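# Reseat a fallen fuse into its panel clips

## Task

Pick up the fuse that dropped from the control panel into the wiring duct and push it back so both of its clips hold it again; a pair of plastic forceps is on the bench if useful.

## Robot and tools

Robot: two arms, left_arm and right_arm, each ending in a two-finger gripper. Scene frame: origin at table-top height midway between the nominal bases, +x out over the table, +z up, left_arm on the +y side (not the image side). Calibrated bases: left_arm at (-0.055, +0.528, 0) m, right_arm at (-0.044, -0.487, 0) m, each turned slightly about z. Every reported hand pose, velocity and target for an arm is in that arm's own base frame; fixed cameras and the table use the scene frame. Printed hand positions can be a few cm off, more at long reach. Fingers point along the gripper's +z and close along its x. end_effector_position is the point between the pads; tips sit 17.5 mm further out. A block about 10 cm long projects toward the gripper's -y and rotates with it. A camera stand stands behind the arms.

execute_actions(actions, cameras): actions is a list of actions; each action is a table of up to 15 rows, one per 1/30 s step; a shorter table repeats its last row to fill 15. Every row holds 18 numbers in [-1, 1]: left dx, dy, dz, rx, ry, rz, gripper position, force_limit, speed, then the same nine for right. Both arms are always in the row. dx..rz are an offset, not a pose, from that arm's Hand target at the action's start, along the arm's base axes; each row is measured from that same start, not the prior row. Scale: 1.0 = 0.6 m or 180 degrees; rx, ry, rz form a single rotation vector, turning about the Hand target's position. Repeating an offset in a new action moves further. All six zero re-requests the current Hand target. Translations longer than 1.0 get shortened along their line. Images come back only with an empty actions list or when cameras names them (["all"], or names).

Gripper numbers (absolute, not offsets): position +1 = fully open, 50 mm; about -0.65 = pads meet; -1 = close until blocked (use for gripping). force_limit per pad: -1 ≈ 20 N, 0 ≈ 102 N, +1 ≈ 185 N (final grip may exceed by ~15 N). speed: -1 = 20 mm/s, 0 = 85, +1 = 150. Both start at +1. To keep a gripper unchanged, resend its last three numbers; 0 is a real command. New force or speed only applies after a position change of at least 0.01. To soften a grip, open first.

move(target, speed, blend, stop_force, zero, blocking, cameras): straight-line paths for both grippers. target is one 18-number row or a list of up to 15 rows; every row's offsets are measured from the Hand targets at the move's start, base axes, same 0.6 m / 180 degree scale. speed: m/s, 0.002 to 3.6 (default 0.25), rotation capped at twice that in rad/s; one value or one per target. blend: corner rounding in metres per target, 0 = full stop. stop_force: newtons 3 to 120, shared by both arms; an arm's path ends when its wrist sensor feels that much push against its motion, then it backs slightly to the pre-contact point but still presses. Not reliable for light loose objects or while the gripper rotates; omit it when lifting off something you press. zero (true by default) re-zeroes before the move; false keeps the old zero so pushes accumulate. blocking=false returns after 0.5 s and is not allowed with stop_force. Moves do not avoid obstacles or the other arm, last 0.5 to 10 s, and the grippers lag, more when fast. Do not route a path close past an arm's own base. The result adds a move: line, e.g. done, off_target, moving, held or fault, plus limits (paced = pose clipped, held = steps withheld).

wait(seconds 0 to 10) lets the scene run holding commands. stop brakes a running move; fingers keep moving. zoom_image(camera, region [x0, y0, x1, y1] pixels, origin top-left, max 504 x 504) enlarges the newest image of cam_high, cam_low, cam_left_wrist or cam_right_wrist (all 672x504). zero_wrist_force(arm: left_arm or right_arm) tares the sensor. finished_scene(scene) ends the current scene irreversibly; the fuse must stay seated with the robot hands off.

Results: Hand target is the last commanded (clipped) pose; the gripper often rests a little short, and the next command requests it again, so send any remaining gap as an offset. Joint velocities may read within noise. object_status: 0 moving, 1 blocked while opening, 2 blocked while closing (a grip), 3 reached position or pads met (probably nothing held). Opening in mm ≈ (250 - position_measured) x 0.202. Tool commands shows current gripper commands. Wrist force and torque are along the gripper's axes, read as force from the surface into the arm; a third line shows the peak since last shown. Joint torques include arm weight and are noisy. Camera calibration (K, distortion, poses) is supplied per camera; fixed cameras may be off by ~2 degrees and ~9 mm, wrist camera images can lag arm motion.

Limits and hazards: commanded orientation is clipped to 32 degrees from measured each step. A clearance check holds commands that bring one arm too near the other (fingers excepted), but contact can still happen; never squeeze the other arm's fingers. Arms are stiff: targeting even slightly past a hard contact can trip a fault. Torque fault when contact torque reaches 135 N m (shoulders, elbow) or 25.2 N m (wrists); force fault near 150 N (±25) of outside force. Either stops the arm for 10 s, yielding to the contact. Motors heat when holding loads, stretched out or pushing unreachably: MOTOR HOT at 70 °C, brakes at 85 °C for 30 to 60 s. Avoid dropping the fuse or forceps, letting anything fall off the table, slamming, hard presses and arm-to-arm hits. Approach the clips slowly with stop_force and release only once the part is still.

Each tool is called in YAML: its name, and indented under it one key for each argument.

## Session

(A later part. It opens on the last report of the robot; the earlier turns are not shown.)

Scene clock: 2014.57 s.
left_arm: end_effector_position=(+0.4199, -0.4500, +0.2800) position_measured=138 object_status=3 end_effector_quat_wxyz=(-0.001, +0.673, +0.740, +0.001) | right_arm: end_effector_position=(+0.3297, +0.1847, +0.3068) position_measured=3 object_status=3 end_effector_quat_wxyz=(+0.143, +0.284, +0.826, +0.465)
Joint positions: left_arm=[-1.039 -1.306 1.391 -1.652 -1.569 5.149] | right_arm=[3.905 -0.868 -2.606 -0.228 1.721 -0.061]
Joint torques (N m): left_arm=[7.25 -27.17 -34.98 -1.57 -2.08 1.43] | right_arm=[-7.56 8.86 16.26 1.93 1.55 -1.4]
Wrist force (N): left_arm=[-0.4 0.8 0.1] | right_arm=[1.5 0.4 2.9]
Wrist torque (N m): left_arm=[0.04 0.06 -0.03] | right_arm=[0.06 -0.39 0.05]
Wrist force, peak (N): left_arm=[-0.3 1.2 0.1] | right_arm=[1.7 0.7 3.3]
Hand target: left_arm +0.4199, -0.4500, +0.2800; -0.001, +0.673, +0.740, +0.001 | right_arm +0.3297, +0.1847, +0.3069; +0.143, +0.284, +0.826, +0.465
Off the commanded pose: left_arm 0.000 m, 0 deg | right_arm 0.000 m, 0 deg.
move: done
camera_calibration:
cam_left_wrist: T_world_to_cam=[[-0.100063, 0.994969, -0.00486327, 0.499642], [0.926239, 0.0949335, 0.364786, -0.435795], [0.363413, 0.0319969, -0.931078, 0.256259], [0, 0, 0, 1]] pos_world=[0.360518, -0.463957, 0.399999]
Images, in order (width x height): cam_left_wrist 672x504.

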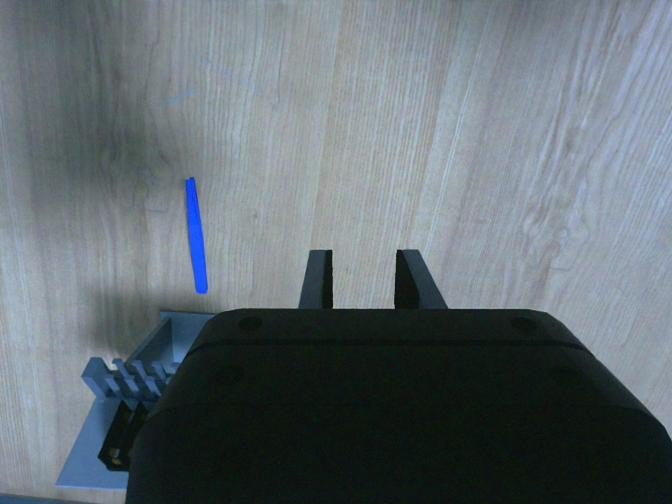

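move:
  target:
    - [0.1133,-0.25,-0.2667,0,0,0,1,-1,0,0,0,0,0,0,0,1,-1,0]
  speed: 0.2
  cameras: ["cam_left_wrist","cam_low"]

zoom_image:
  camera: "cam_low"
  region: [60, 100, 300, 340]

Scene clock: 2029.40 s.
left_arm: end_effector_position=(+0.4879, -0.6000, +0.1200) position_measured=3 object_status=3 end_effector_quat_wxyz=(-0.001, +0.673, +0.740, +0.001) | right_arm: end_effector_position=(+0.3297, +0.1847, +0.3069) position_measured=3 object_status=3 end_effector_quat_wxyz=(+0.143, +0.284, +0.826, +0.465)
Joint positions: left_arm=[-1.062 -0.84 1.097 -1.824 -1.569 5.127] | right_arm=[3.905 -0.868 -2.606 -0.228 1.721 -0.061]
Joint torques (N m): left_arm=[-0.41 -47.35 -35.49 -1.5 -2.17 -0.46] | right_arm=[-7.21 8.78 37.96 2.01 1.52 -1.35]
Wrist force (N): left_arm=[-0.6 0.8 0.3] | right_arm=[1.6 0.3 3.1]
Wrist torque (N m): left_arm=[0.05 0.12 0.07] | right_arm=[0.06 -0.40 0.05]
Wrist force, peak (N): left_arm=[-1.9 0.9 2.0] | right_arm=[1.8 0.3 3.2]
Hand target: left_arm +0.4879, -0.6000, +0.1200; -0.001, +0.673, +0.740, +0.001 | right_arm +0.3297, +0.1847, +0.3069; +0.143, +0.284, +0.826, +0.465
Off the commanded pose: left_arm 0.000 m, 0 deg | right_arm 0.000 m, 0 deg.
move: done
camera_calibration:
cam_left_wrist: T_world_to_cam=[[-0.0999687, 0.994979, -0.00482936, 0.654772], [0.926236, 0.0948327, 0.36482, -0.426251], [0.363447, 0.0319975, -0.931065, 0.0873539], [0, 0, 0, 1]] pos_world=[0.428518, -0.613857, 0.239999]
Images, in order (width x height): cam_low 672x504, cam_left_wrist 672x504.

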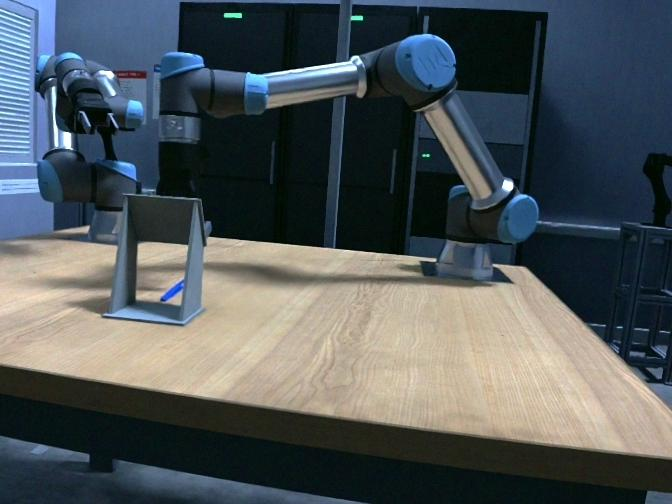

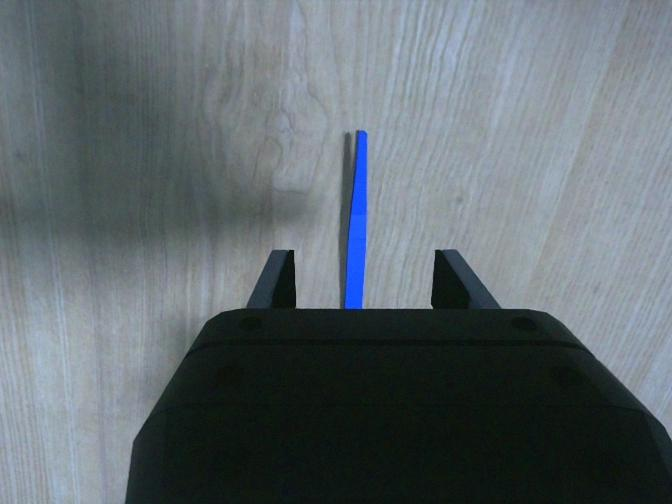

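Scaled by 2.100 from the camera's 672x504 image, which has a finer 960x720 frame.

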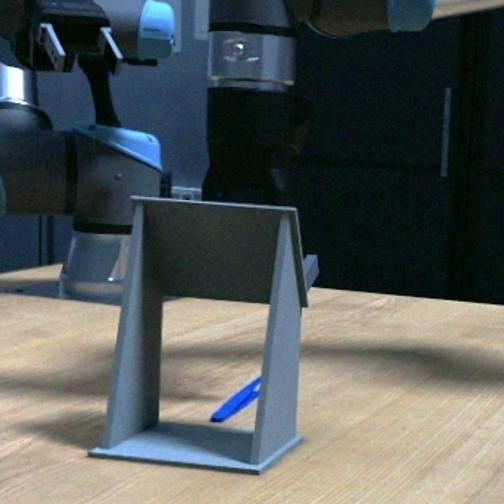

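move:
  target: [0,0.005,-0.145,0,0,0,1,-1,0,0,0,0,0,0,0,1,-1,0]
  speed: 0.12

move:
  target: [0,0,-0.0233,0,0,0,1,-1,0,0,0,0,0,0,0,1,-1,0]
  speed: 0.02
  stop_force: 4

move:
  target: [0,0,0,0,0,0,-1,-0.8,-0.5,0,0,0,0,0,0,1,-1,0]
  cameras: ["cam_left_wrist","cam_low"]

Scene clock: 2044.63 s.
left_arm: end_effector_position=(+0.4879, -0.5970, +0.0331) position_measured=3 object_status=3 end_effector_quat_wxyz=(-0.001, +0.673, +0.740, +0.001) | right_arm: end_effector_position=(+0.3297, +0.1847, +0.3069) position_measured=3 object_status=3 end_effector_quat_wxyz=(+0.143, +0.284, +0.826, +0.465)
Joint positions: left_arm=[-1.06 -0.77 1.206 -2.004 -1.57 5.129] | right_arm=[3.905 -0.868 -2.606 -0.228 1.721 -0.061]
Joint torques (N m): left_arm=[7.83 -48.12 -16.75 -4.75 0.15 1.18] | right_arm=[-6.9 8.33 37.95 2.05 1.4 -1.33]
Wrist force (N): left_arm=[-0.4 1.1 0.4] | right_arm=[1.6 0.4 2.9]
Wrist torque (N m): left_arm=[0.10 0.09 0.00] | right_arm=[0.07 -0.41 0.05]
Wrist force, peak (N): left_arm=[-0.4 0.9 1.6] | right_arm=[2.0 0.5 3.1]
Hand target: left_arm +0.4879, -0.5970, +0.0330; -0.001, +0.673, +0.740, +0.001 | right_arm +0.3297, +0.1847, +0.3069; +0.143, +0.284, +0.826, +0.465
Off the commanded pose: left_arm 0.000 m, 0 deg | right_arm 0.000 m, 0 deg.
move: done

Scene clock: 2046.77 s.
left_arm: end_effector_position=(+0.4879, -0.5970, +0.0197) position_measured=3 object_status=3 end_effector_quat_wxyz=(-0.001, +0.673, +0.740, +0.001) | right_arm: end_effector_position=(+0.3297, +0.1847, +0.3069) position_measured=3 object_status=3 end_effector_quat_wxyz=(+0.143, +0.284, +0.826, +0.465)
Joint positions: left_arm=[-1.06 -0.755 1.217 -2.029 -1.569 5.129] | right_arm=[3.905 -0.868 -2.606 -0.228 1.721 -0.061]
Joint torques (N m): left_arm=[7.26 -68.44 -29.91 -0.91 2.05 1] | right_arm=[-6.26 8.85 37.26 1.97 1.33 -1.34]
Wrist force (N): left_arm=[-2.0 1.9 -5.3] | right_arm=[1.6 0.6 3.0]
Wrist torque (N m): left_arm=[0.03 -0.10 -0.03] | right_arm=[0.09 -0.39 0.05]
Wrist force, peak (N): left_arm=[2.7 -1.2 -13.9] | right_arm=[1.9 0.4 3.1]
Hand target: left_arm +0.4879, -0.5970, +0.0197; -0.001, +0.673, +0.740, +0.001 (not the last commanded pose) | right_arm +0.3297, +0.1847, +0.3069; +0.143, +0.284, +0.826, +0.465
Off the commanded pose: left_arm 0.001 m, 0 deg | right_arm 0.000 m, 0 deg.
move: contact (left_arm)

Scene clock: 2047.80 s.
left_arm: end_effector_position=(+0.4879, -0.5970, +0.0197) position_measured=205 object_status=2 end_effector_quat_wxyz=(-0.001, +0.673, +0.740, +0.001) | right_arm: end_effector_position=(+0.3297, +0.1847, +0.3069) position_measured=3 object_status=3 end_effector_quat_wxyz=(+0.143, +0.284, +0.826, +0.465)
Joint positions: left_arm=[-1.06 -0.755 1.217 -2.029 -1.569 5.129] | right_arm=[3.905 -0.868 -2.606 -0.228 1.721 -0.061]
Joint torques (N m): left_arm=[6.49 -70.42 -29.9 -2.94 2.04 0.84] | right_arm=[-6.75 8.45 37.51 2.04 1.39 -1.23]
Wrist force (N): left_arm=[-0.5 1.0 0.3] | right_arm=[1.5 0.6 3.1]
Wrist torque (N m): left_arm=[0.09 0.11 -0.02] | right_arm=[0.10 -0.38 0.05]
Wrist force, peak (N): left_arm=[-1.9 1.8 -5.2] | right_arm=[1.7 0.3 3.2]
Hand target: left_arm +0.4879, -0.5970, +0.0197; -0.001, +0.673, +0.740, +0.001 | right_arm +0.3297, +0.1847, +0.3069; +0.143, +0.284, +0.826, +0.465
Off the commanded pose: left_arm 0.000 m, 0 deg | right_arm 0.000 m, 0 deg.
move: done
camera_calibration:
cam_left_wrist: T_world_to_cam=[[-0.0999698, 0.994979, -0.00482841, 0.651402], [0.926249, 0.0948344, 0.364788, -0.389935], [0.363414, 0.0319955, -0.931078, -0.00611034], [0, 0, 0, 1]] pos_world=[0.428518, -0.610957, 0.139699]
Images, in order (width x height): cam_low 672x504, cam_left_wrist 672x504.

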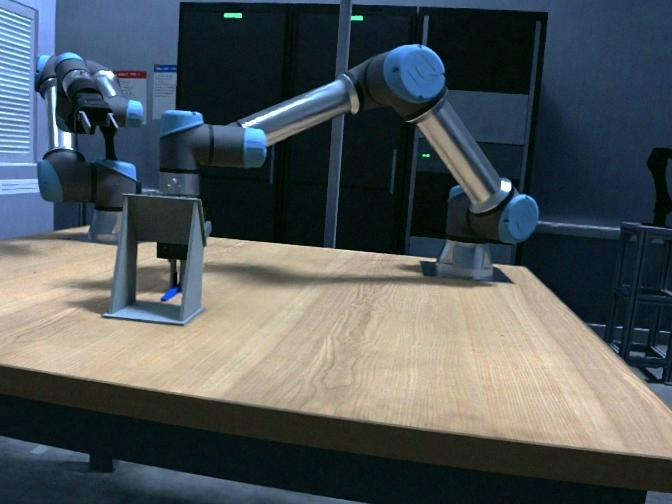

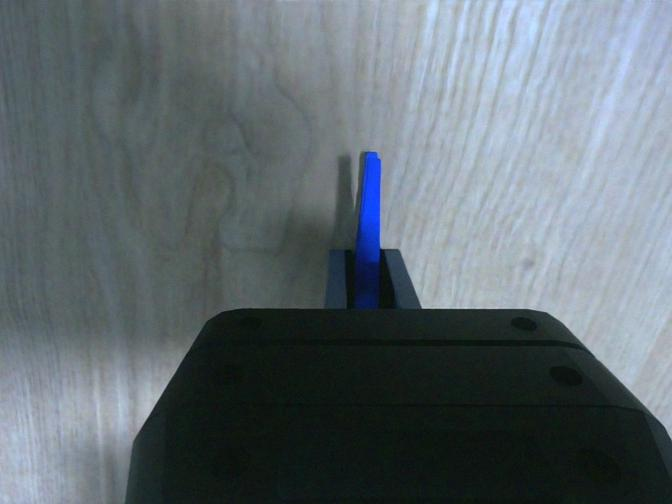

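move:
  target:
    - [0,0,0.025,0,0,0,-1,-0.8,-0.5,0,0,0,0,0,0,1,-1,0]
    - [-0.18,0.15,0.025,0,0,0,-1,-0.8,-0.5,0,0,0,0,0,0,1,-1,0]
  speed: 0.15

move:
  target: [0,0,-0.0285,0,0,0,-1,-0.8,-0.5,0,0,0,0,0,0,1,-1,0]
  speed: 0.02
  stop_force: 3
  cameras: ["cam_left_wrist"]

Scene clock: 2058.80 s.
left_arm: end_effector_position=(+0.3800, -0.5071, +0.0347) position_measured=205 object_status=2 end_effector_quat_wxyz=(-0.001, +0.673, +0.740, +0.001) | right_arm: end_effector_position=(+0.3297, +0.1847, +0.3069) position_measured=3 object_status=3 end_effector_quat_wxyz=(+0.143, +0.284, +0.826, +0.465)
Joint positions: left_arm=[-1.14 -1.056 1.709 -2.22 -1.57 5.048] | right_arm=[3.905 -0.868 -2.606 -0.228 1.721 -0.061]
Joint torques (N m): left_arm=[-6.53 -60.07 -13.98 -4.81 2.72 -1.25] | right_arm=[-5.72 8.54 37.62 2.04 1.26 -1.29]
Wrist force (N): left_arm=[-0.1 0.8 0.3] | right_arm=[1.9 0.2 2.9]
Wrist torque (N m): left_arm=[0.06 0.04 0.10] | right_arm=[0.03 -0.46 0.05]
Wrist force, peak (N): left_arm=[-1.5 2.2 0.3] | right_arm=[2.0 0.3 3.2]
Hand target: left_arm +0.3799, -0.5070, +0.0347; -0.001, +0.673, +0.740, +0.001 | right_arm +0.3297, +0.1847, +0.3069; +0.143, +0.284, +0.826, +0.465
Off the commanded pose: left_arm 0.000 m, 0 deg | right_arm 0.000 m, 0 deg.
move: done

Scene clock: 2060.97 s.
left_arm: end_effector_position=(+0.3799, -0.5070, +0.0192) position_measured=205 object_status=2 end_effector_quat_wxyz=(-0.001, +0.673, +0.740, +0.001) | right_arm: end_effector_position=(+0.3297, +0.1847, +0.3069) position_measured=3 object_status=3 end_effector_quat_wxyz=(+0.143, +0.284, +0.826, +0.465)
Joint positions: left_arm=[-1.14 -1.034 1.721 -2.255 -1.57 5.048] | right_arm=[3.905 -0.868 -2.606 -0.228 1.721 -0.061]
Joint torques (N m): left_arm=[-3.1 -59.72 -30.29 -4.27 1.93 -1.05] | right_arm=[-5.95 8.64 37.59 1.96 1.31 -1.23]
Wrist force (N): left_arm=[-0.4 0.9 0.5] | right_arm=[1.6 0.7 2.9]
Wrist torque (N m): left_arm=[0.08 0.08 0.11] | right_arm=[0.11 -0.40 0.06]
Wrist force, peak (N): left_arm=[6.2 -2.8 -24.9] | right_arm=[1.9 0.5 3.2]
Hand target: left_arm +0.3799, -0.5070, +0.0192; -0.001, +0.673, +0.740, +0.001 (not the last commanded pose) | right_arm +0.3297, +0.1847, +0.3069; +0.143, +0.284, +0.826, +0.465
Off the commanded pose: left_arm 0.002 m, 0 deg | right_arm 0.000 m, 0 deg.
move: contact (left_arm)
camera_calibration:
cam_left_wrist: T_world_to_cam=[[-0.0999698, 0.994979, -0.00482841, 0.551055], [0.926249, 0.0948344, 0.364788, -0.298253], [0.363414, 0.0319955, -0.931078, 0.0297932], [0, 0, 0, 1]] pos_world=[0.320518, -0.520957, 0.139199]
Images, in order (width x height): cam_left_wrist 672x504.

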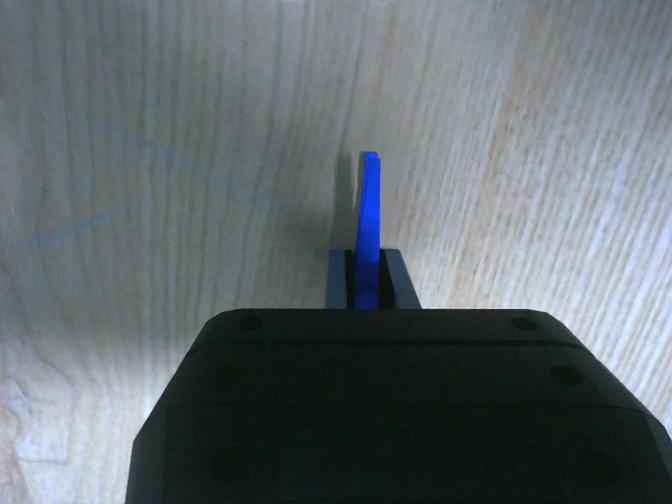

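execute_actions:
  actions: []

Scene clock: 2084.73 s.
left_arm: end_effector_position=(+0.3799, -0.5070, +0.0192) position_measured=205 object_status=2 end_effector_quat_wxyz=(-0.001, +0.673, +0.740, +0.001) | right_arm: end_effector_position=(+0.3297, +0.1847, +0.3069) position_measured=3 object_status=3 end_effector_quat_wxyz=(+0.143, +0.284, +0.826, +0.465)
Joint positions: left_arm=[-1.14 -1.034 1.721 -2.255 -1.57 5.048] | right_arm=[3.905 -0.868 -2.606 -0.228 1.721 -0.061]
Joint velocities: within noise
Joint torques (N m): left_arm=[0.77 -60.12 -29.03 -4.52 0.64 -0.51] | right_arm=[-5.16 8.1 37.75 2.02 1.26 -1.23]
Wrist force (N): left_arm=[-0.2 0.8 0.5] | right_arm=[1.7 0.5 2.8]
Wrist torque (N m): left_arm=[0.06 0.05 0.11] | right_arm=[0.08 -0.42 0.06]
Wrist force, peak (N): left_arm=[-0.2 1.1 0.5] | right_arm=[1.8 0.2 3.5]
Hand target: left_arm +0.3799, -0.5070, +0.0192; -0.001, +0.673, +0.740, +0.001 (not the last commanded pose) | right_arm +0.3297, +0.1847, +0.3069; +0.143, +0.284, +0.826, +0.465
Tool commands: left_gripper/position=-1.0 left_gripper/force_limit=-0.8 left_gripper/speed=-0.5 right_gripper/position=+1.0 right_gripper/force_limit=-1.0 right_gripper/speed=+0.0
Off the commanded pose: left_arm 0.002 m, 0 deg | right_arm 0.000 m, 0 deg.
camera_calibration:
cam_left_wrist: T_world_to_cam=[[-0.0999698, 0.994979, -0.00482841, 0.551055], [0.926249, 0.0948344, 0.364788, -0.298253], [0.363414, 0.0319955, -0.931078, 0.0297932], [0, 0, 0, 1]] pos_world=[0.320518, -0.520957, 0.139199]
cam_right_wrist: T_world_to_cam=[[-0.780913, 0.624637, 0.00191614, 0.157315], [0.130999, 0.160773, 0.978259, -0.355323], [0.610749, 0.764187, -0.207377, -0.150617], [0, 0, 0, 1]] pos_world=[0.261385, 0.0739615, 0.316062]

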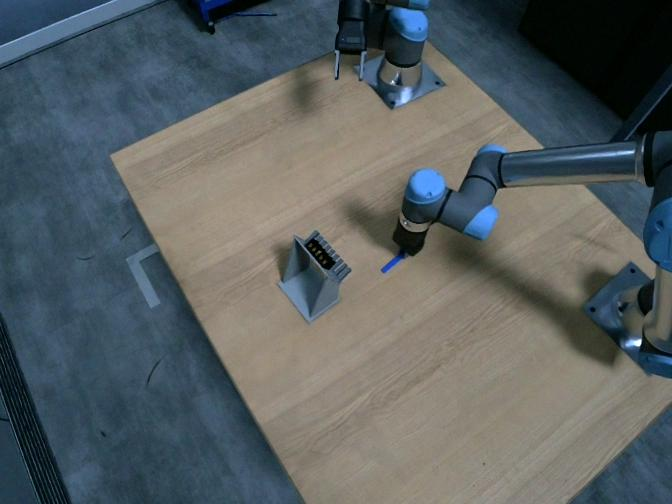

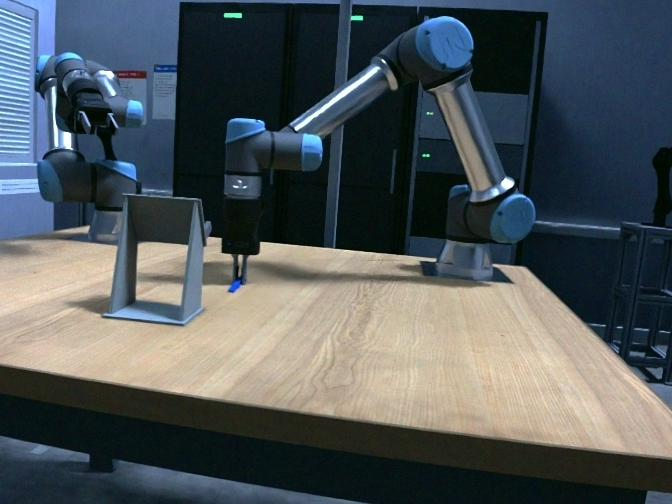

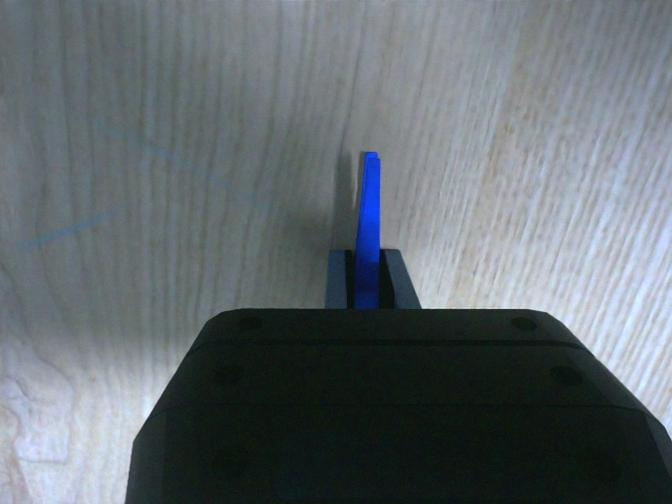

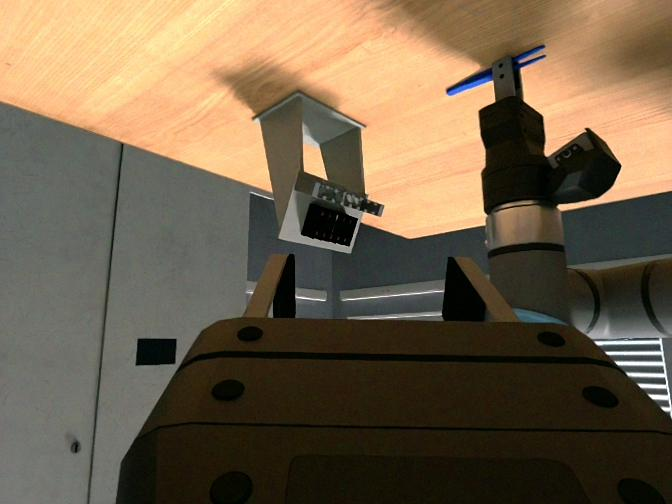

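zoom_image:
  camera: "cam_right_wrist"
  region: [430, 20, 630, 170]

zoom_image:
  camera: "cam_right_wrist"
  region: [240, 80, 440, 270]

Scaled by 2.520 from the camera's 672x504 image, which has a finer 960x720 frame.

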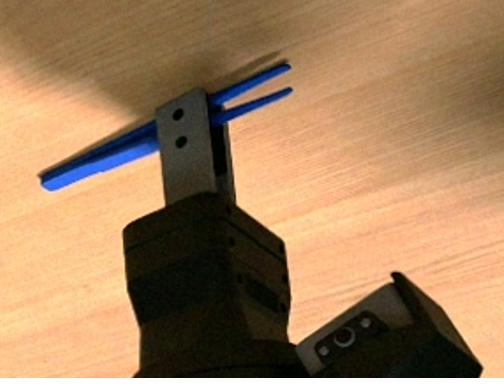

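Scaled by 2.520 from the camera's 672x504 image, which has a finer 960x720 frame.

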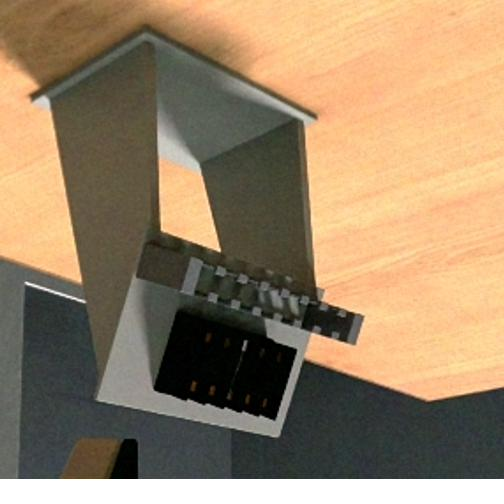

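move:
  target:
    - [0,0,0,0,0,0,-0.1,-0.4,-0.5,0,0,0,0,0,0,1,-1,0]
    - [0,0,0.0067,0,0,0,-0.1,-0.4,-0.5,0,0,0,0,0,0,1,-1,0]
    - [0.0567,0.0051,0.0067,0,0.0556,0,-0.1,-0.4,-0.5,0,0,0,0,0,0,1,-1,0]
  speed: [0.05,0.02,0.05]
  cameras: ["cam_left_wrist","cam_right_wrist"]

Scene clock: 2109.23 s.
left_arm: end_effector_position=(+0.4139, -0.5040, +0.0232) position_measured=167 object_status=3 end_effector_quat_wxyz=(-0.066, +0.670, +0.737, -0.057) | right_arm: end_effector_position=(+0.3297, +0.1847, +0.3069) position_measured=3 object_status=3 end_effector_quat_wxyz=(+0.143, +0.284, +0.826, +0.465)
Joint positions: left_arm=[-1.03 -0.953 1.553 -2.076 -1.719 5.166] | right_arm=[3.905 -0.868 -2.606 -0.228 1.721 -0.061]
Joint torques (N m): left_arm=[6.92 -39.46 -30.74 -1.14 -2.6 1.19] | right_arm=[-5.11 8.68 37.6 2.13 1.14 -1.11]
Wrist force (N): left_arm=[-0.7 1.0 0.2] | right_arm=[1.6 0.3 2.6]
Wrist torque (N m): left_arm=[0.03 0.13 0.04] | right_arm=[0.05 -0.40 0.05]
Wrist force, peak (N): left_arm=[-0.7 1.4 0.2] | right_arm=[1.7 0.3 3.5]
Hand target: left_arm +0.4139, -0.5040, +0.0232; -0.066, +0.670, +0.737, -0.058 | right_arm +0.3297, +0.1847, +0.3069; +0.143, +0.284, +0.826, +0.465
Off the commanded pose: left_arm 0.000 m, 0 deg | right_arm 0.000 m, 0 deg.
move: done
camera_calibration:
cam_left_wrist: T_world_to_cam=[[-0.099292, 0.994978, 0.0126076, 0.550701], [0.975525, 0.0948368, 0.198387, -0.348018], [0.196195, 0.0319973, -0.980043, 0.0914504], [0, 0, 0, 1]] pos_world=[0.376239, -0.517857, 0.151725]
cam_right_wrist: T_world_to_cam=[[-0.780913, 0.624637, 0.00191614, 0.157315], [0.130999, 0.160773, 0.978259, -0.355323], [0.610749, 0.764187, -0.207377, -0.150617], [0, 0, 0, 1]] pos_world=[0.261385, 0.0739615, 0.316062]
Images, in order (width x height): cam_left_wrist 672x504, cam_right_wrist 672x504.

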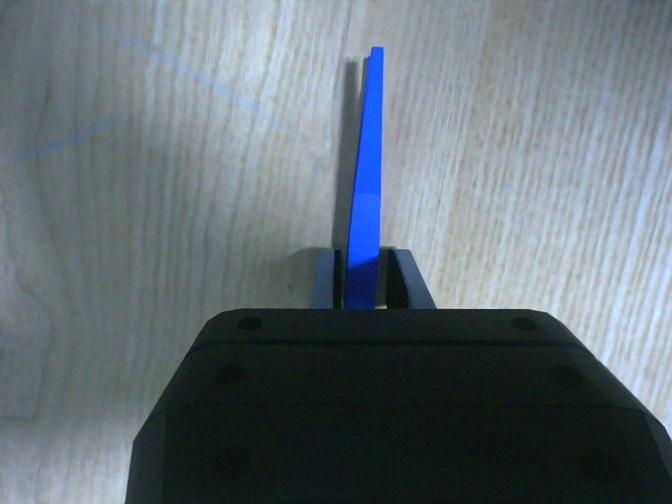

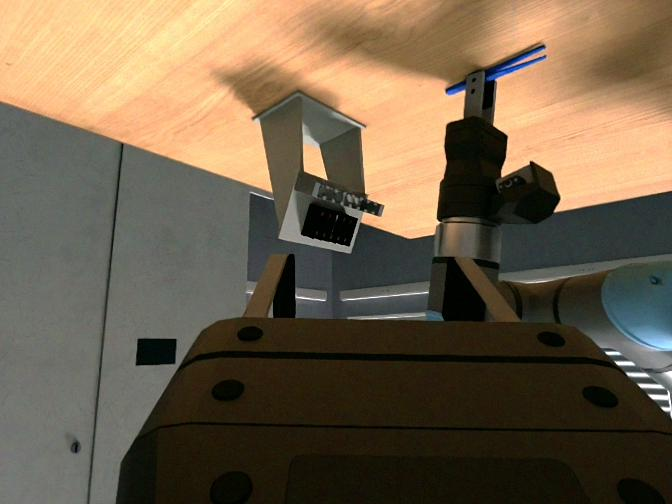

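move:
  target: [0,0,-0.0092,0,0,0,-0.1,-0.4,-0.5,0,0,0,0,0,0,1,-1,0]
  speed: 0.01
  stop_force: 3

move:
  target: [0,0,0.0005,0,0,0,-1,-0.4,-0.8,0,0,0,0,0,0,1,-1,0]
  cameras: ["cam_left_wrist"]

Scene clock: 2116.13 s.
left_arm: end_effector_position=(+0.4139, -0.5040, +0.0210) position_measured=167 object_status=3 end_effector_quat_wxyz=(-0.066, +0.670, +0.737, -0.058) | right_arm: end_effector_position=(+0.3297, +0.1847, +0.3069) position_measured=3 object_status=3 end_effector_quat_wxyz=(+0.143, +0.284, +0.826, +0.465)
Joint positions: left_arm=[-1.029 -0.95 1.554 -2.081 -1.719 5.166] | right_arm=[3.905 -0.868 -2.606 -0.228 1.721 -0.061]
Joint torques (N m): left_arm=[2.8 -61.92 -29.65 -1.1 2.29 1.28] | right_arm=[-4.63 8.3 38.14 2.11 0.97 -1.09]
Wrist force (N): left_arm=[-1.2 0.9 -3.0] | right_arm=[1.8 0.4 2.8]
Wrist torque (N m): left_arm=[0.01 0.04 0.06] | right_arm=[0.06 -0.43 0.04]
Wrist force, peak (N): left_arm=[6.1 -6.2 -20.0] | right_arm=[1.9 0.6 3.3]
Hand target: left_arm +0.4139, -0.5040, +0.0210; -0.066, +0.670, +0.737, -0.058 (not the last commanded pose) | right_arm +0.3297, +0.1847, +0.3069; +0.143, +0.284, +0.826, +0.465
Off the commanded pose: left_arm 0.003 m, 0 deg | right_arm 0.000 m, 0 deg.
move: contact (left_arm)

Scene clock: 2116.83 s.
left_arm: end_effector_position=(+0.4140, -0.5040, +0.0213) position_measured=201 object_status=2 end_effector_quat_wxyz=(-0.066, +0.670, +0.737, -0.058) | right_arm: end_effector_position=(+0.3297, +0.1847, +0.3069) position_measured=3 object_status=3 end_effector_quat_wxyz=(+0.143, +0.284, +0.826, +0.465)
Joint positions: left_arm=[-1.029 -0.95 1.554 -2.08 -1.719 5.166] | right_arm=[3.905 -0.868 -2.606 -0.228 1.721 -0.061]
Joint torques (N m): left_arm=[0.82 -64.91 -31.31 -1.4 2.3 1.12] | right_arm=[-4.33 8.89 37.68 2.18 1.02 -0.99]
Wrist force (N): left_arm=[-0.4 1.1 0.3] | right_arm=[1.5 0.2 3.0]
Wrist torque (N m): left_arm=[0.05 0.09 0.04] | right_arm=[0.04 -0.38 0.05]
Wrist force, peak (N): left_arm=[-1.2 0.9 -2.9] | right_arm=[2.0 0.2 3.0]
Hand target: left_arm +0.4139, -0.5040, +0.0213; -0.066, +0.670, +0.737, -0.058 | right_arm +0.3297, +0.1847, +0.3069; +0.143, +0.284, +0.826, +0.465
Off the commanded pose: left_arm 0.000 m, 0 deg | right_arm 0.000 m, 0 deg.
move: done
camera_calibration:
cam_left_wrist: T_world_to_cam=[[-0.0992743, 0.994981, 0.0125197, 0.550743], [0.975546, 0.0948402, 0.198282, -0.347729], [0.196099, 0.0318978, -0.980065, 0.0895565], [0, 0, 0, 1]] pos_world=[0.376339, -0.517857, 0.149824]
Images, in order (width x height): cam_left_wrist 672x504.

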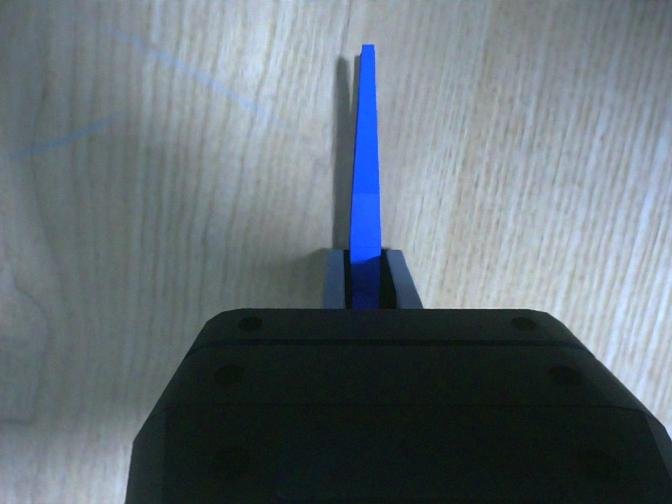

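move:
  target:
    - [0,0,0.0833,0,0,0,-1,-0.4,-0.8,0,0,0,0,0,0,1,-1,0]
    - [0,0.075,0.4333,0,0,0,-1,-0.4,-0.8,0,0,0,0,0,0,1,-1,0]
    - [0,0.075,0.4333,0,0,0.4858,-1,-0.4,-0.8,0,0,0,0,0,0,1,-1,0]
    - [0,0.075,0.4333,0,0,0.9717,-1,-0.4,-0.8,0,0,0,0,0,0,1,-1,0]
  speed: [0.08,0.25,0.5,0.5]
  blend: [0.02,0,0.01,0]
  cameras: ["cam_left_wrist","cam_high"]

Scene clock: 2151.20 s.
left_arm: end_effector_position=(+0.4140, -0.4590, +0.2813) position_measured=201 object_status=2 end_effector_quat_wxyz=(-0.055, +0.706, -0.702, +0.068) | right_arm: end_effector_position=(+0.3297, +0.1847, +0.3069) position_measured=3 object_status=3 end_effector_quat_wxyz=(+0.143, +0.284, +0.826, +0.465)
Joint positions: left_arm=[-1.118 -1.377 1.511 -1.799 -1.423 2.025] | right_arm=[3.905 -0.868 -2.606 -0.228 1.721 -0.061]
Joint torques (N m): left_arm=[-5.97 -25.81 -35.55 -1.94 3.2 -1.33] | right_arm=[-3.7 9.16 37.71 2.12 0.9 -0.99]
Wrist force (N): left_arm=[-0.4 0.9 0.3] | right_arm=[1.5 0.3 2.8]
Wrist torque (N m): left_arm=[0.01 0.09 0.12] | right_arm=[0.05 -0.39 0.05]
Wrist force, peak (N): left_arm=[-0.9 1.2 1.5] | right_arm=[1.8 0.4 3.3]
Hand target: left_arm +0.4139, -0.4590, +0.2813; -0.055, +0.706, -0.702, +0.068 | right_arm +0.3297, +0.1847, +0.3069; +0.143, +0.284, +0.826, +0.465
Off the commanded pose: left_arm 0.000 m, 0 deg | right_arm 0.000 m, 0 deg.
move: done
camera_calibration:
cam_left_wrist: T_world_to_cam=[[0.0103356, -0.999868, 0.0125604, -0.458261], [-0.980124, -0.00764122, 0.198237, 0.358976], [-0.198115, -0.0143597, -0.980074, 0.484893], [0, 0, 0, 1]] pos_world=[0.452642, -0.448494, 0.409824]
Images, in order (width x height): cam_high 672x504, cam_left_wrist 672x504.

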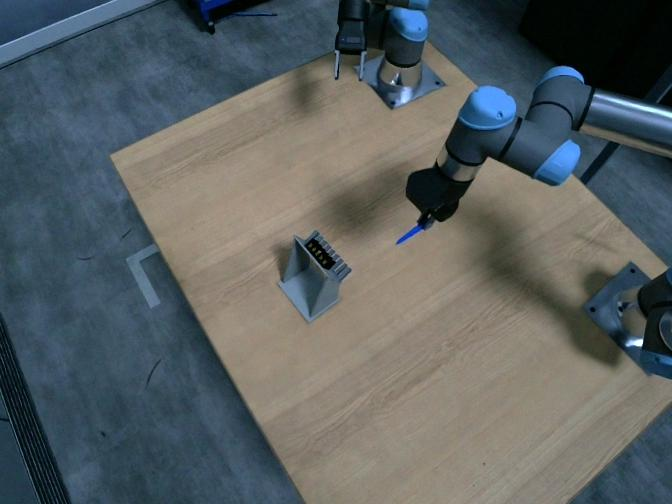

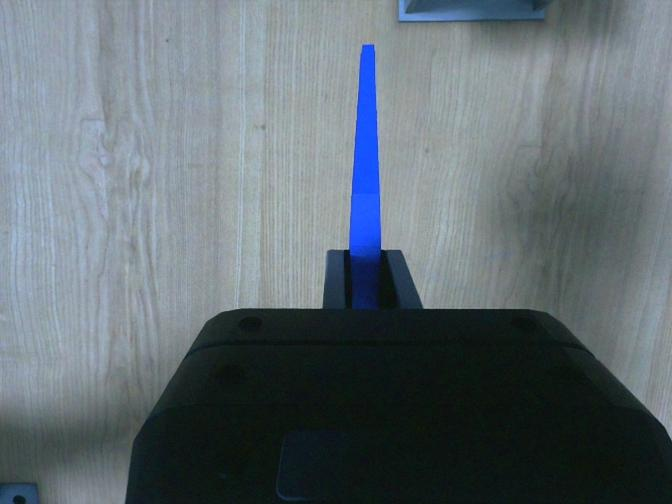

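move:
  target: [0.1218,-0.1903,-0.0727,0,0.1472,0,-1,-0.4,-0.8,0.15,0.25,-0.08,0,0,0,1,-1,0]
  speed: 0.15
  cameras: ["cam_left_wrist","cam_high","cam_right_wrist"]

zoom_image:
  camera: "cam_left_wrist"
  region: [240, 0, 500, 200]

zoom_image:
  camera: "cam_right_wrist"
  region: [200, 160, 400, 310]

zoom_image:
  camera: "cam_high"
  region: [310, 205, 420, 290]

Scene clock: 2160.43 s.
left_arm: end_effector_position=(+0.4870, -0.5732, +0.2377) position_measured=201 object_status=2 end_effector_quat_wxyz=(+0.108, +0.703, -0.696, -0.095) | right_arm: end_effector_position=(+0.4197, +0.3347, +0.2589) position_measured=3 object_status=3 end_effector_quat_wxyz=(+0.143, +0.284, +0.826, +0.465)
Joint positions: left_arm=[-0.96 -0.794 0.703 -1.327 -1.817 2.191] | right_arm=[4.054 -1.501 -2.422 0.227 1.595 0.018]
Joint torques (N m): left_arm=[8.08 -48.57 -34.03 -1.15 -2.56 1.42] | right_arm=[4.78 3.07 34.9 5.16 -1.31 1.73]
Wrist force (N): left_arm=[-0.4 0.5 0.8] | right_arm=[1.7 0.1 2.7]
Wrist torque (N m): left_arm=[0.08 0.06 -0.07] | right_arm=[0.05 -0.42 -0.13]
Wrist force, peak (N): left_arm=[-1.1 1.9 0.0] | right_arm=[1.6 0.3 3.8]
Hand target: left_arm +0.4870, -0.5732, +0.2377; +0.108, +0.703, -0.696, -0.095 | right_arm +0.4197, +0.3347, +0.2589; +0.143, +0.284, +0.826, +0.465
Off the commanded pose: left_arm 0.000 m, 0 deg | right_arm 0.000 m, 0 deg.
move: done
camera_calibration:
cam_left_wrist: T_world_to_cam=[[0.0150731, -0.999865, 0.00658988, -0.573555], [-0.788763, -0.00783967, 0.614648, 0.24606], [-0.614513, -0.0144625, -0.788774, 0.612223], [0, 0, 0, 1]] pos_world=[0.578947, -0.562695, 0.335445]
cam_right_wrist: T_world_to_cam=[[-0.780875, 0.624684, 0.00182218, 0.133995], [0.130928, 0.160811, 0.978263, -0.344257], [0.610812, 0.76414, -0.207362, -0.330182], [0, 0, 0, 1]] pos_world=[0.351385, 0.223961, 0.268062]
Images, in order (width x height): cam_high 672x504, cam_left_wrist 672x504, cam_right_wrist 672x504.

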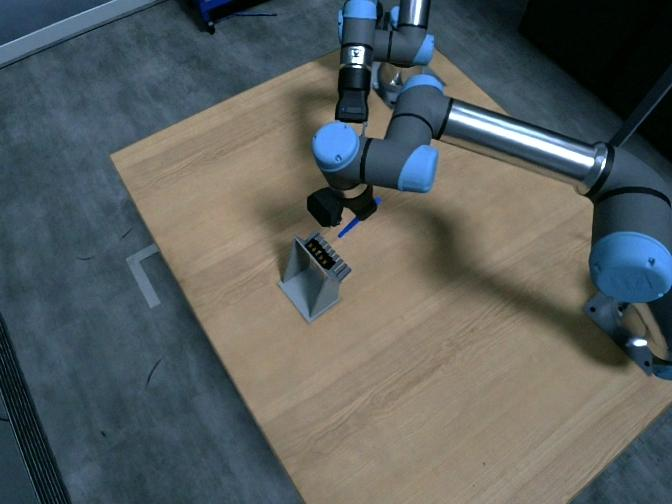

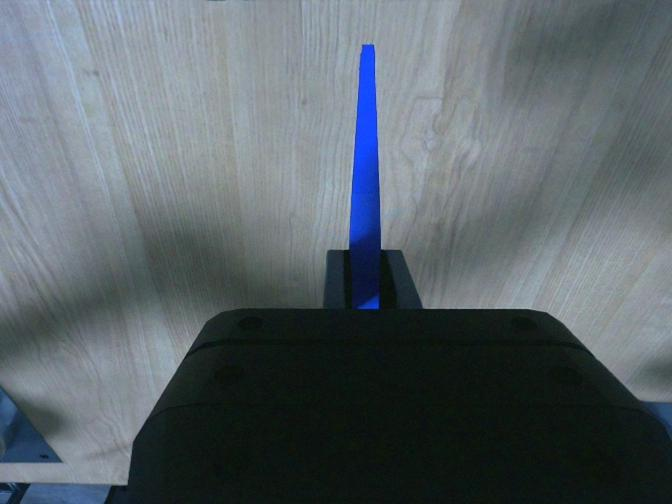

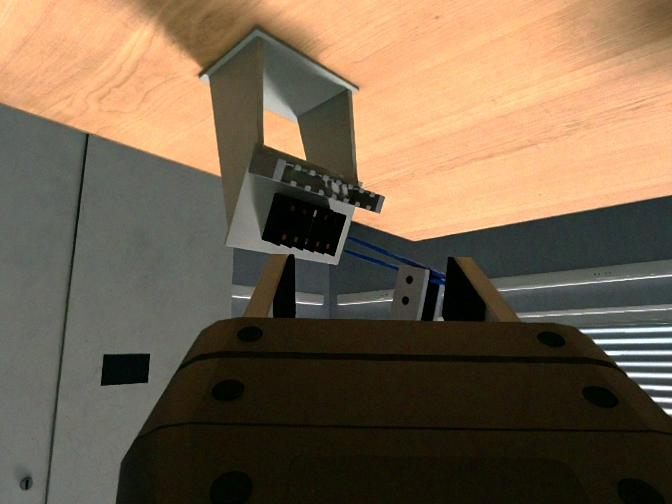

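Scaled by 1.938 from the camera's 672x504 image, which has a finer 960x720 frame.

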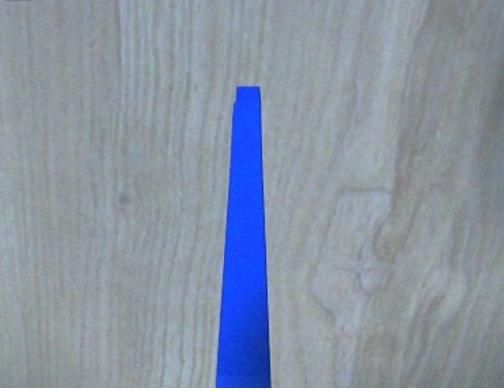

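Scaled by 2.520 from the camera's 672x504 image, which has a finer 960x720 frame.

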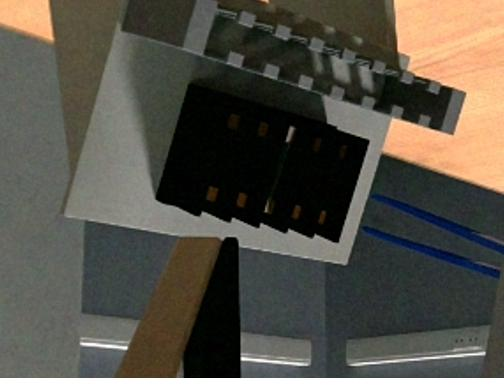

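Scaled by 4.582 from the camera's 672x504 image, which has a finer 960x720 frame.

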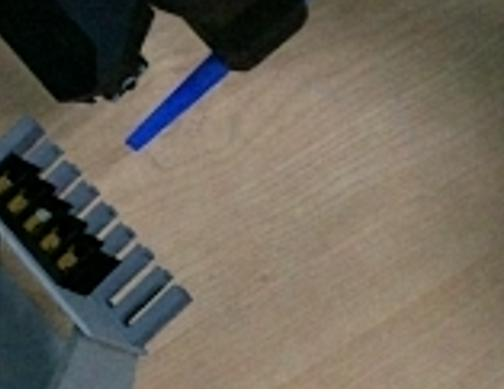

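move:
  target: [0.0671,0,-0.0334,0,0,0,-1,-0.4,-0.8,0,0,0,0,0,0,1,-1,0]
  speed: 0.08
  stop_force: 6
  cameras: ["cam_left_wrist","cam_high","cam_right_wrist"]

zoom_image:
  camera: "cam_left_wrist"
  region: [260, 0, 480, 160]

zoom_image:
  camera: "cam_right_wrist"
  region: [255, 180, 375, 270]

zoom_image:
  camera: "cam_high"
  region: [300, 215, 380, 275]

Scene clock: 2170.20 s.
left_arm: end_effector_position=(+0.5273, -0.5732, +0.2177) position_measured=201 object_status=2 end_effector_quat_wxyz=(+0.108, +0.703, -0.696, -0.095) | right_arm: end_effector_position=(+0.4197, +0.3347, +0.2589) position_measured=3 object_status=3 end_effector_quat_wxyz=(+0.143, +0.284, +0.826, +0.465)
Joint positions: left_arm=[-0.919 -0.686 0.557 -1.279 -1.811 2.232] | right_arm=[4.054 -1.501 -2.422 0.227 1.595 0.018]
Joint torques (N m): left_arm=[8.46 -52.36 -34.2 -1.29 2.26 1.35] | right_arm=[4.1 3.15 34.36 5.06 0.41 1.64]
Wrist force (N): left_arm=[-0.3 0.7 1.0] | right_arm=[1.4 0.7 2.7]
Wrist torque (N m): left_arm=[0.10 0.05 -0.09] | right_arm=[0.14 -0.37 -0.13]
Wrist force, peak (N): left_arm=[-0.6 1.6 0.6] | right_arm=[1.6 0.1 3.1]
Hand target: left_arm +0.5273, -0.5732, +0.2177; +0.108, +0.703, -0.696, -0.095 | right_arm +0.4197, +0.3347, +0.2589; +0.143, +0.284, +0.826, +0.465
Off the commanded pose: left_arm 0.000 m, 0 deg | right_arm 0.000 m, 0 deg.
move: done
camera_calibration:
cam_left_wrist: T_world_to_cam=[[0.0150132, -0.999866, 0.00650854, -0.573969], [-0.788714, -0.0078413, 0.61471, 0.290151], [-0.614577, -0.0143621, -0.788726, 0.621214], [0, 0, 0, 1]] pos_world=[0.619247, -0.562695, 0.315345]
cam_right_wrist: T_world_to_cam=[[-0.780913, 0.624637, 0.00191614, 0.133993], [0.130999, 0.160773, 0.978259, -0.344272], [0.610749, 0.764187, -0.207377, -0.330167], [0, 0, 0, 1]] pos_world=[0.351385, 0.223961, 0.268062]
Images, in order (width x height): cam_high 672x504, cam_left_wrist 672x504, cam_right_wrist 672x504.

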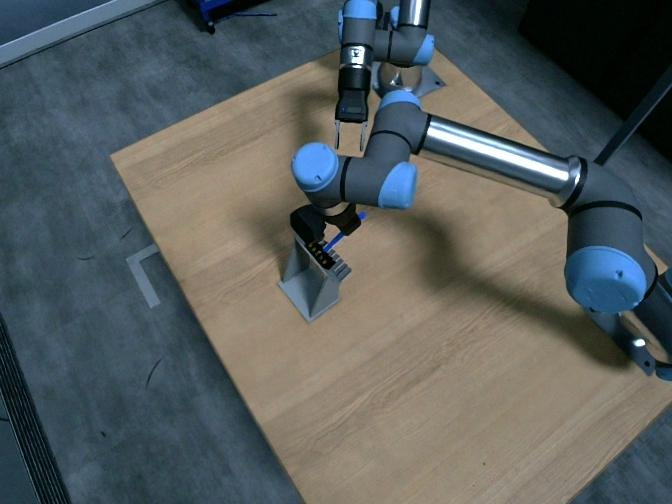

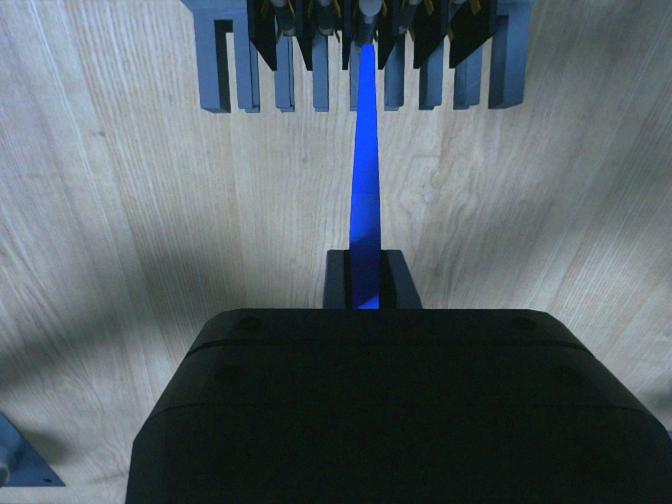

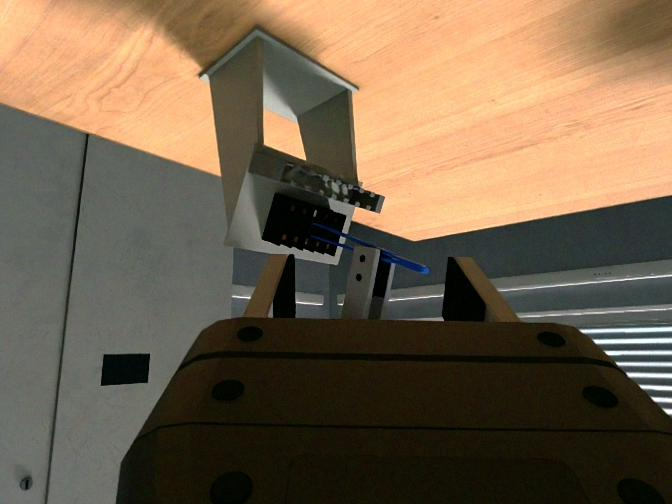

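Scaled by 2.291 from the camera's 672x504 image, which has a finer 960x720 frame.

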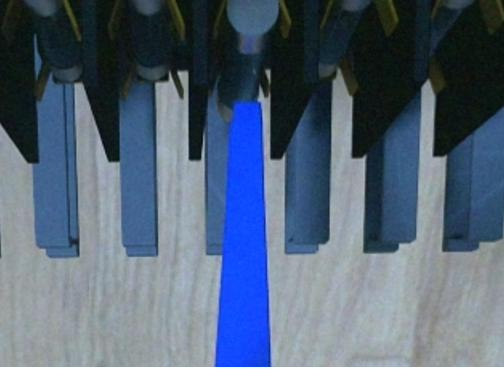

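Scaled by 4.200 from the camera's 672x504 image, which has a finer 960x720 frame.

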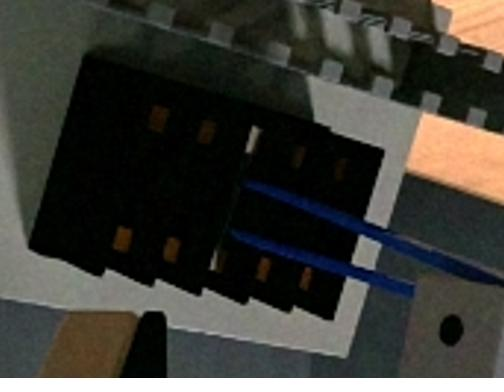

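Scaled by 6.300 from the camera's 672x504 image, which has a finer 960x720 frame.

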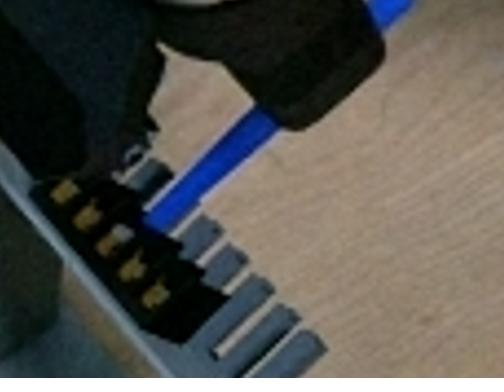

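move:
  target: [0.0298,0,-0.0149,0,0,0,-1,-0.4,-0.8,0,0,0,0,0,0,1,-1,0]
  speed: 0.015
  stop_force: 4
  cameras: ["cam_left_wrist","cam_high","cam_right_wrist"]

zoom_image:
  camera: "cam_left_wrist"
  region: [280, 0, 460, 130]

zoom_image:
  camera: "cam_right_wrist"
  region: [255, 180, 375, 270]

Scene clock: 2179.67 s.
left_arm: end_effector_position=(+0.5308, -0.5731, +0.2159) position_measured=201 object_status=2 end_effector_quat_wxyz=(+0.108, +0.703, -0.696, -0.095) | right_arm: end_effector_position=(+0.4197, +0.3347, +0.2589) position_measured=3 object_status=3 end_effector_quat_wxyz=(+0.143, +0.284, +0.826, +0.465)
Joint positions: left_arm=[-0.916 -0.675 0.542 -1.274 -1.81 2.235] | right_arm=[4.054 -1.501 -2.422 0.227 1.595 0.018]
Joint torques (N m): left_arm=[-6.48 -77.83 -18.09 -4.35 0.18 -1.32] | right_arm=[2.01 3.24 34.94 5.15 0.34 1.38]
Wrist force (N): left_arm=[-0.3 0.8 0.8] | right_arm=[1.4 0.2 2.7]
Wrist torque (N m): left_arm=[0.12 0.05 -0.04] | right_arm=[0.06 -0.36 -0.14]
Wrist force, peak (N): left_arm=[-0.3 13.0 -0.7] | right_arm=[1.5 0.2 3.2]
Hand target: left_arm +0.5308, -0.5732, +0.2159; +0.108, +0.703, -0.696, -0.095 (not the last commanded pose) | right_arm +0.4197, +0.3347, +0.2589; +0.143, +0.284, +0.826, +0.465
Off the commanded pose: left_arm 0.016 m, 0 deg | right_arm 0.000 m, 0 deg.
move: contact (left_arm)
camera_calibration:
cam_left_wrist: T_world_to_cam=[[0.0150731, -0.999865, 0.00658988, -0.574071], [-0.788763, -0.00783967, 0.614648, 0.294068], [-0.614513, -0.0144625, -0.788774, 0.621864], [0, 0, 0, 1]] pos_world=[0.622747, -0.562695, 0.313545]
cam_right_wrist: T_world_to_cam=[[-0.780913, 0.624637, 0.00191614, 0.133993], [0.130999, 0.160773, 0.978259, -0.344272], [0.610749, 0.764187, -0.207377, -0.330167], [0, 0, 0, 1]] pos_world=[0.351385, 0.223961, 0.268062]
Images, in order (width x height): cam_high 672x504, cam_left_wrist 672x504, cam_right_wrist 672x504.

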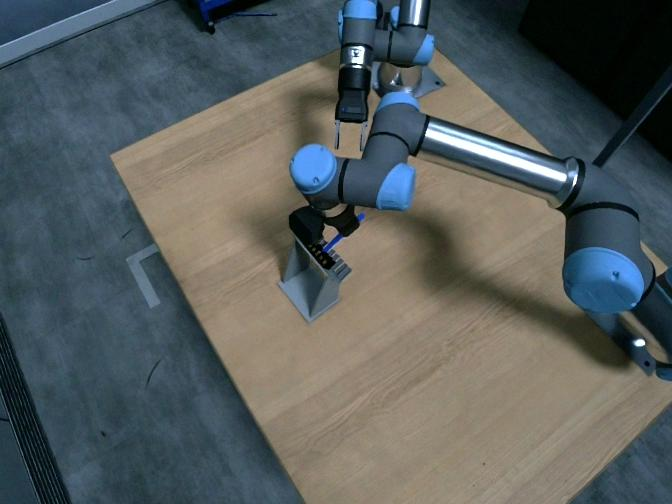

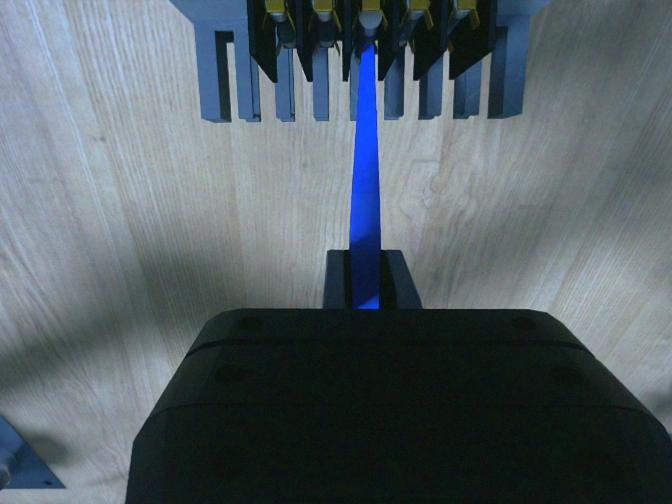

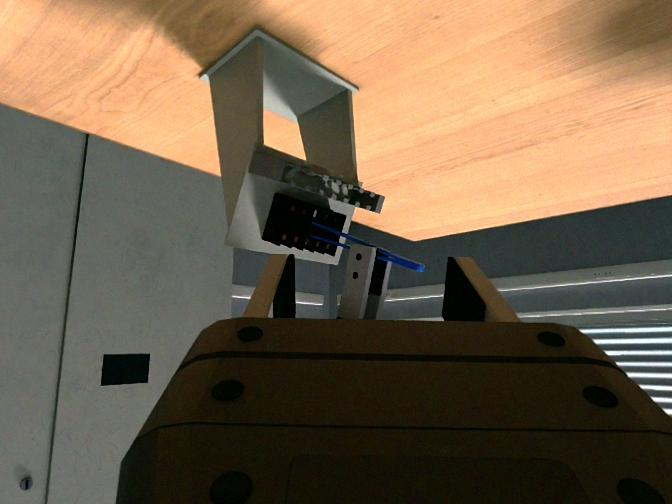

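Scaled by 2.800 from the camera's 672x504 image, which has a finer 960x720 frame.

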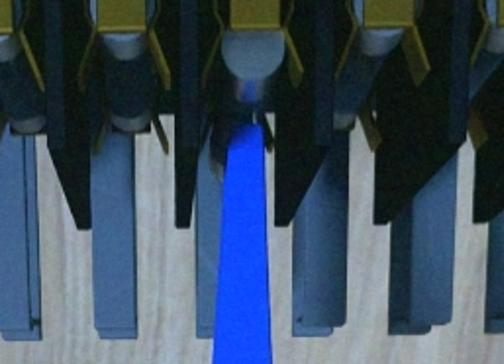

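Scaled by 4.200 from the camera's 672x504 image, which has a finer 960x720 frame.

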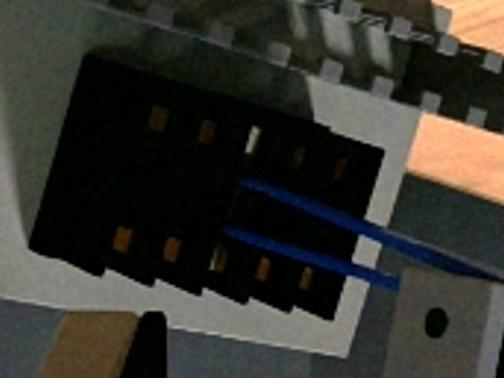

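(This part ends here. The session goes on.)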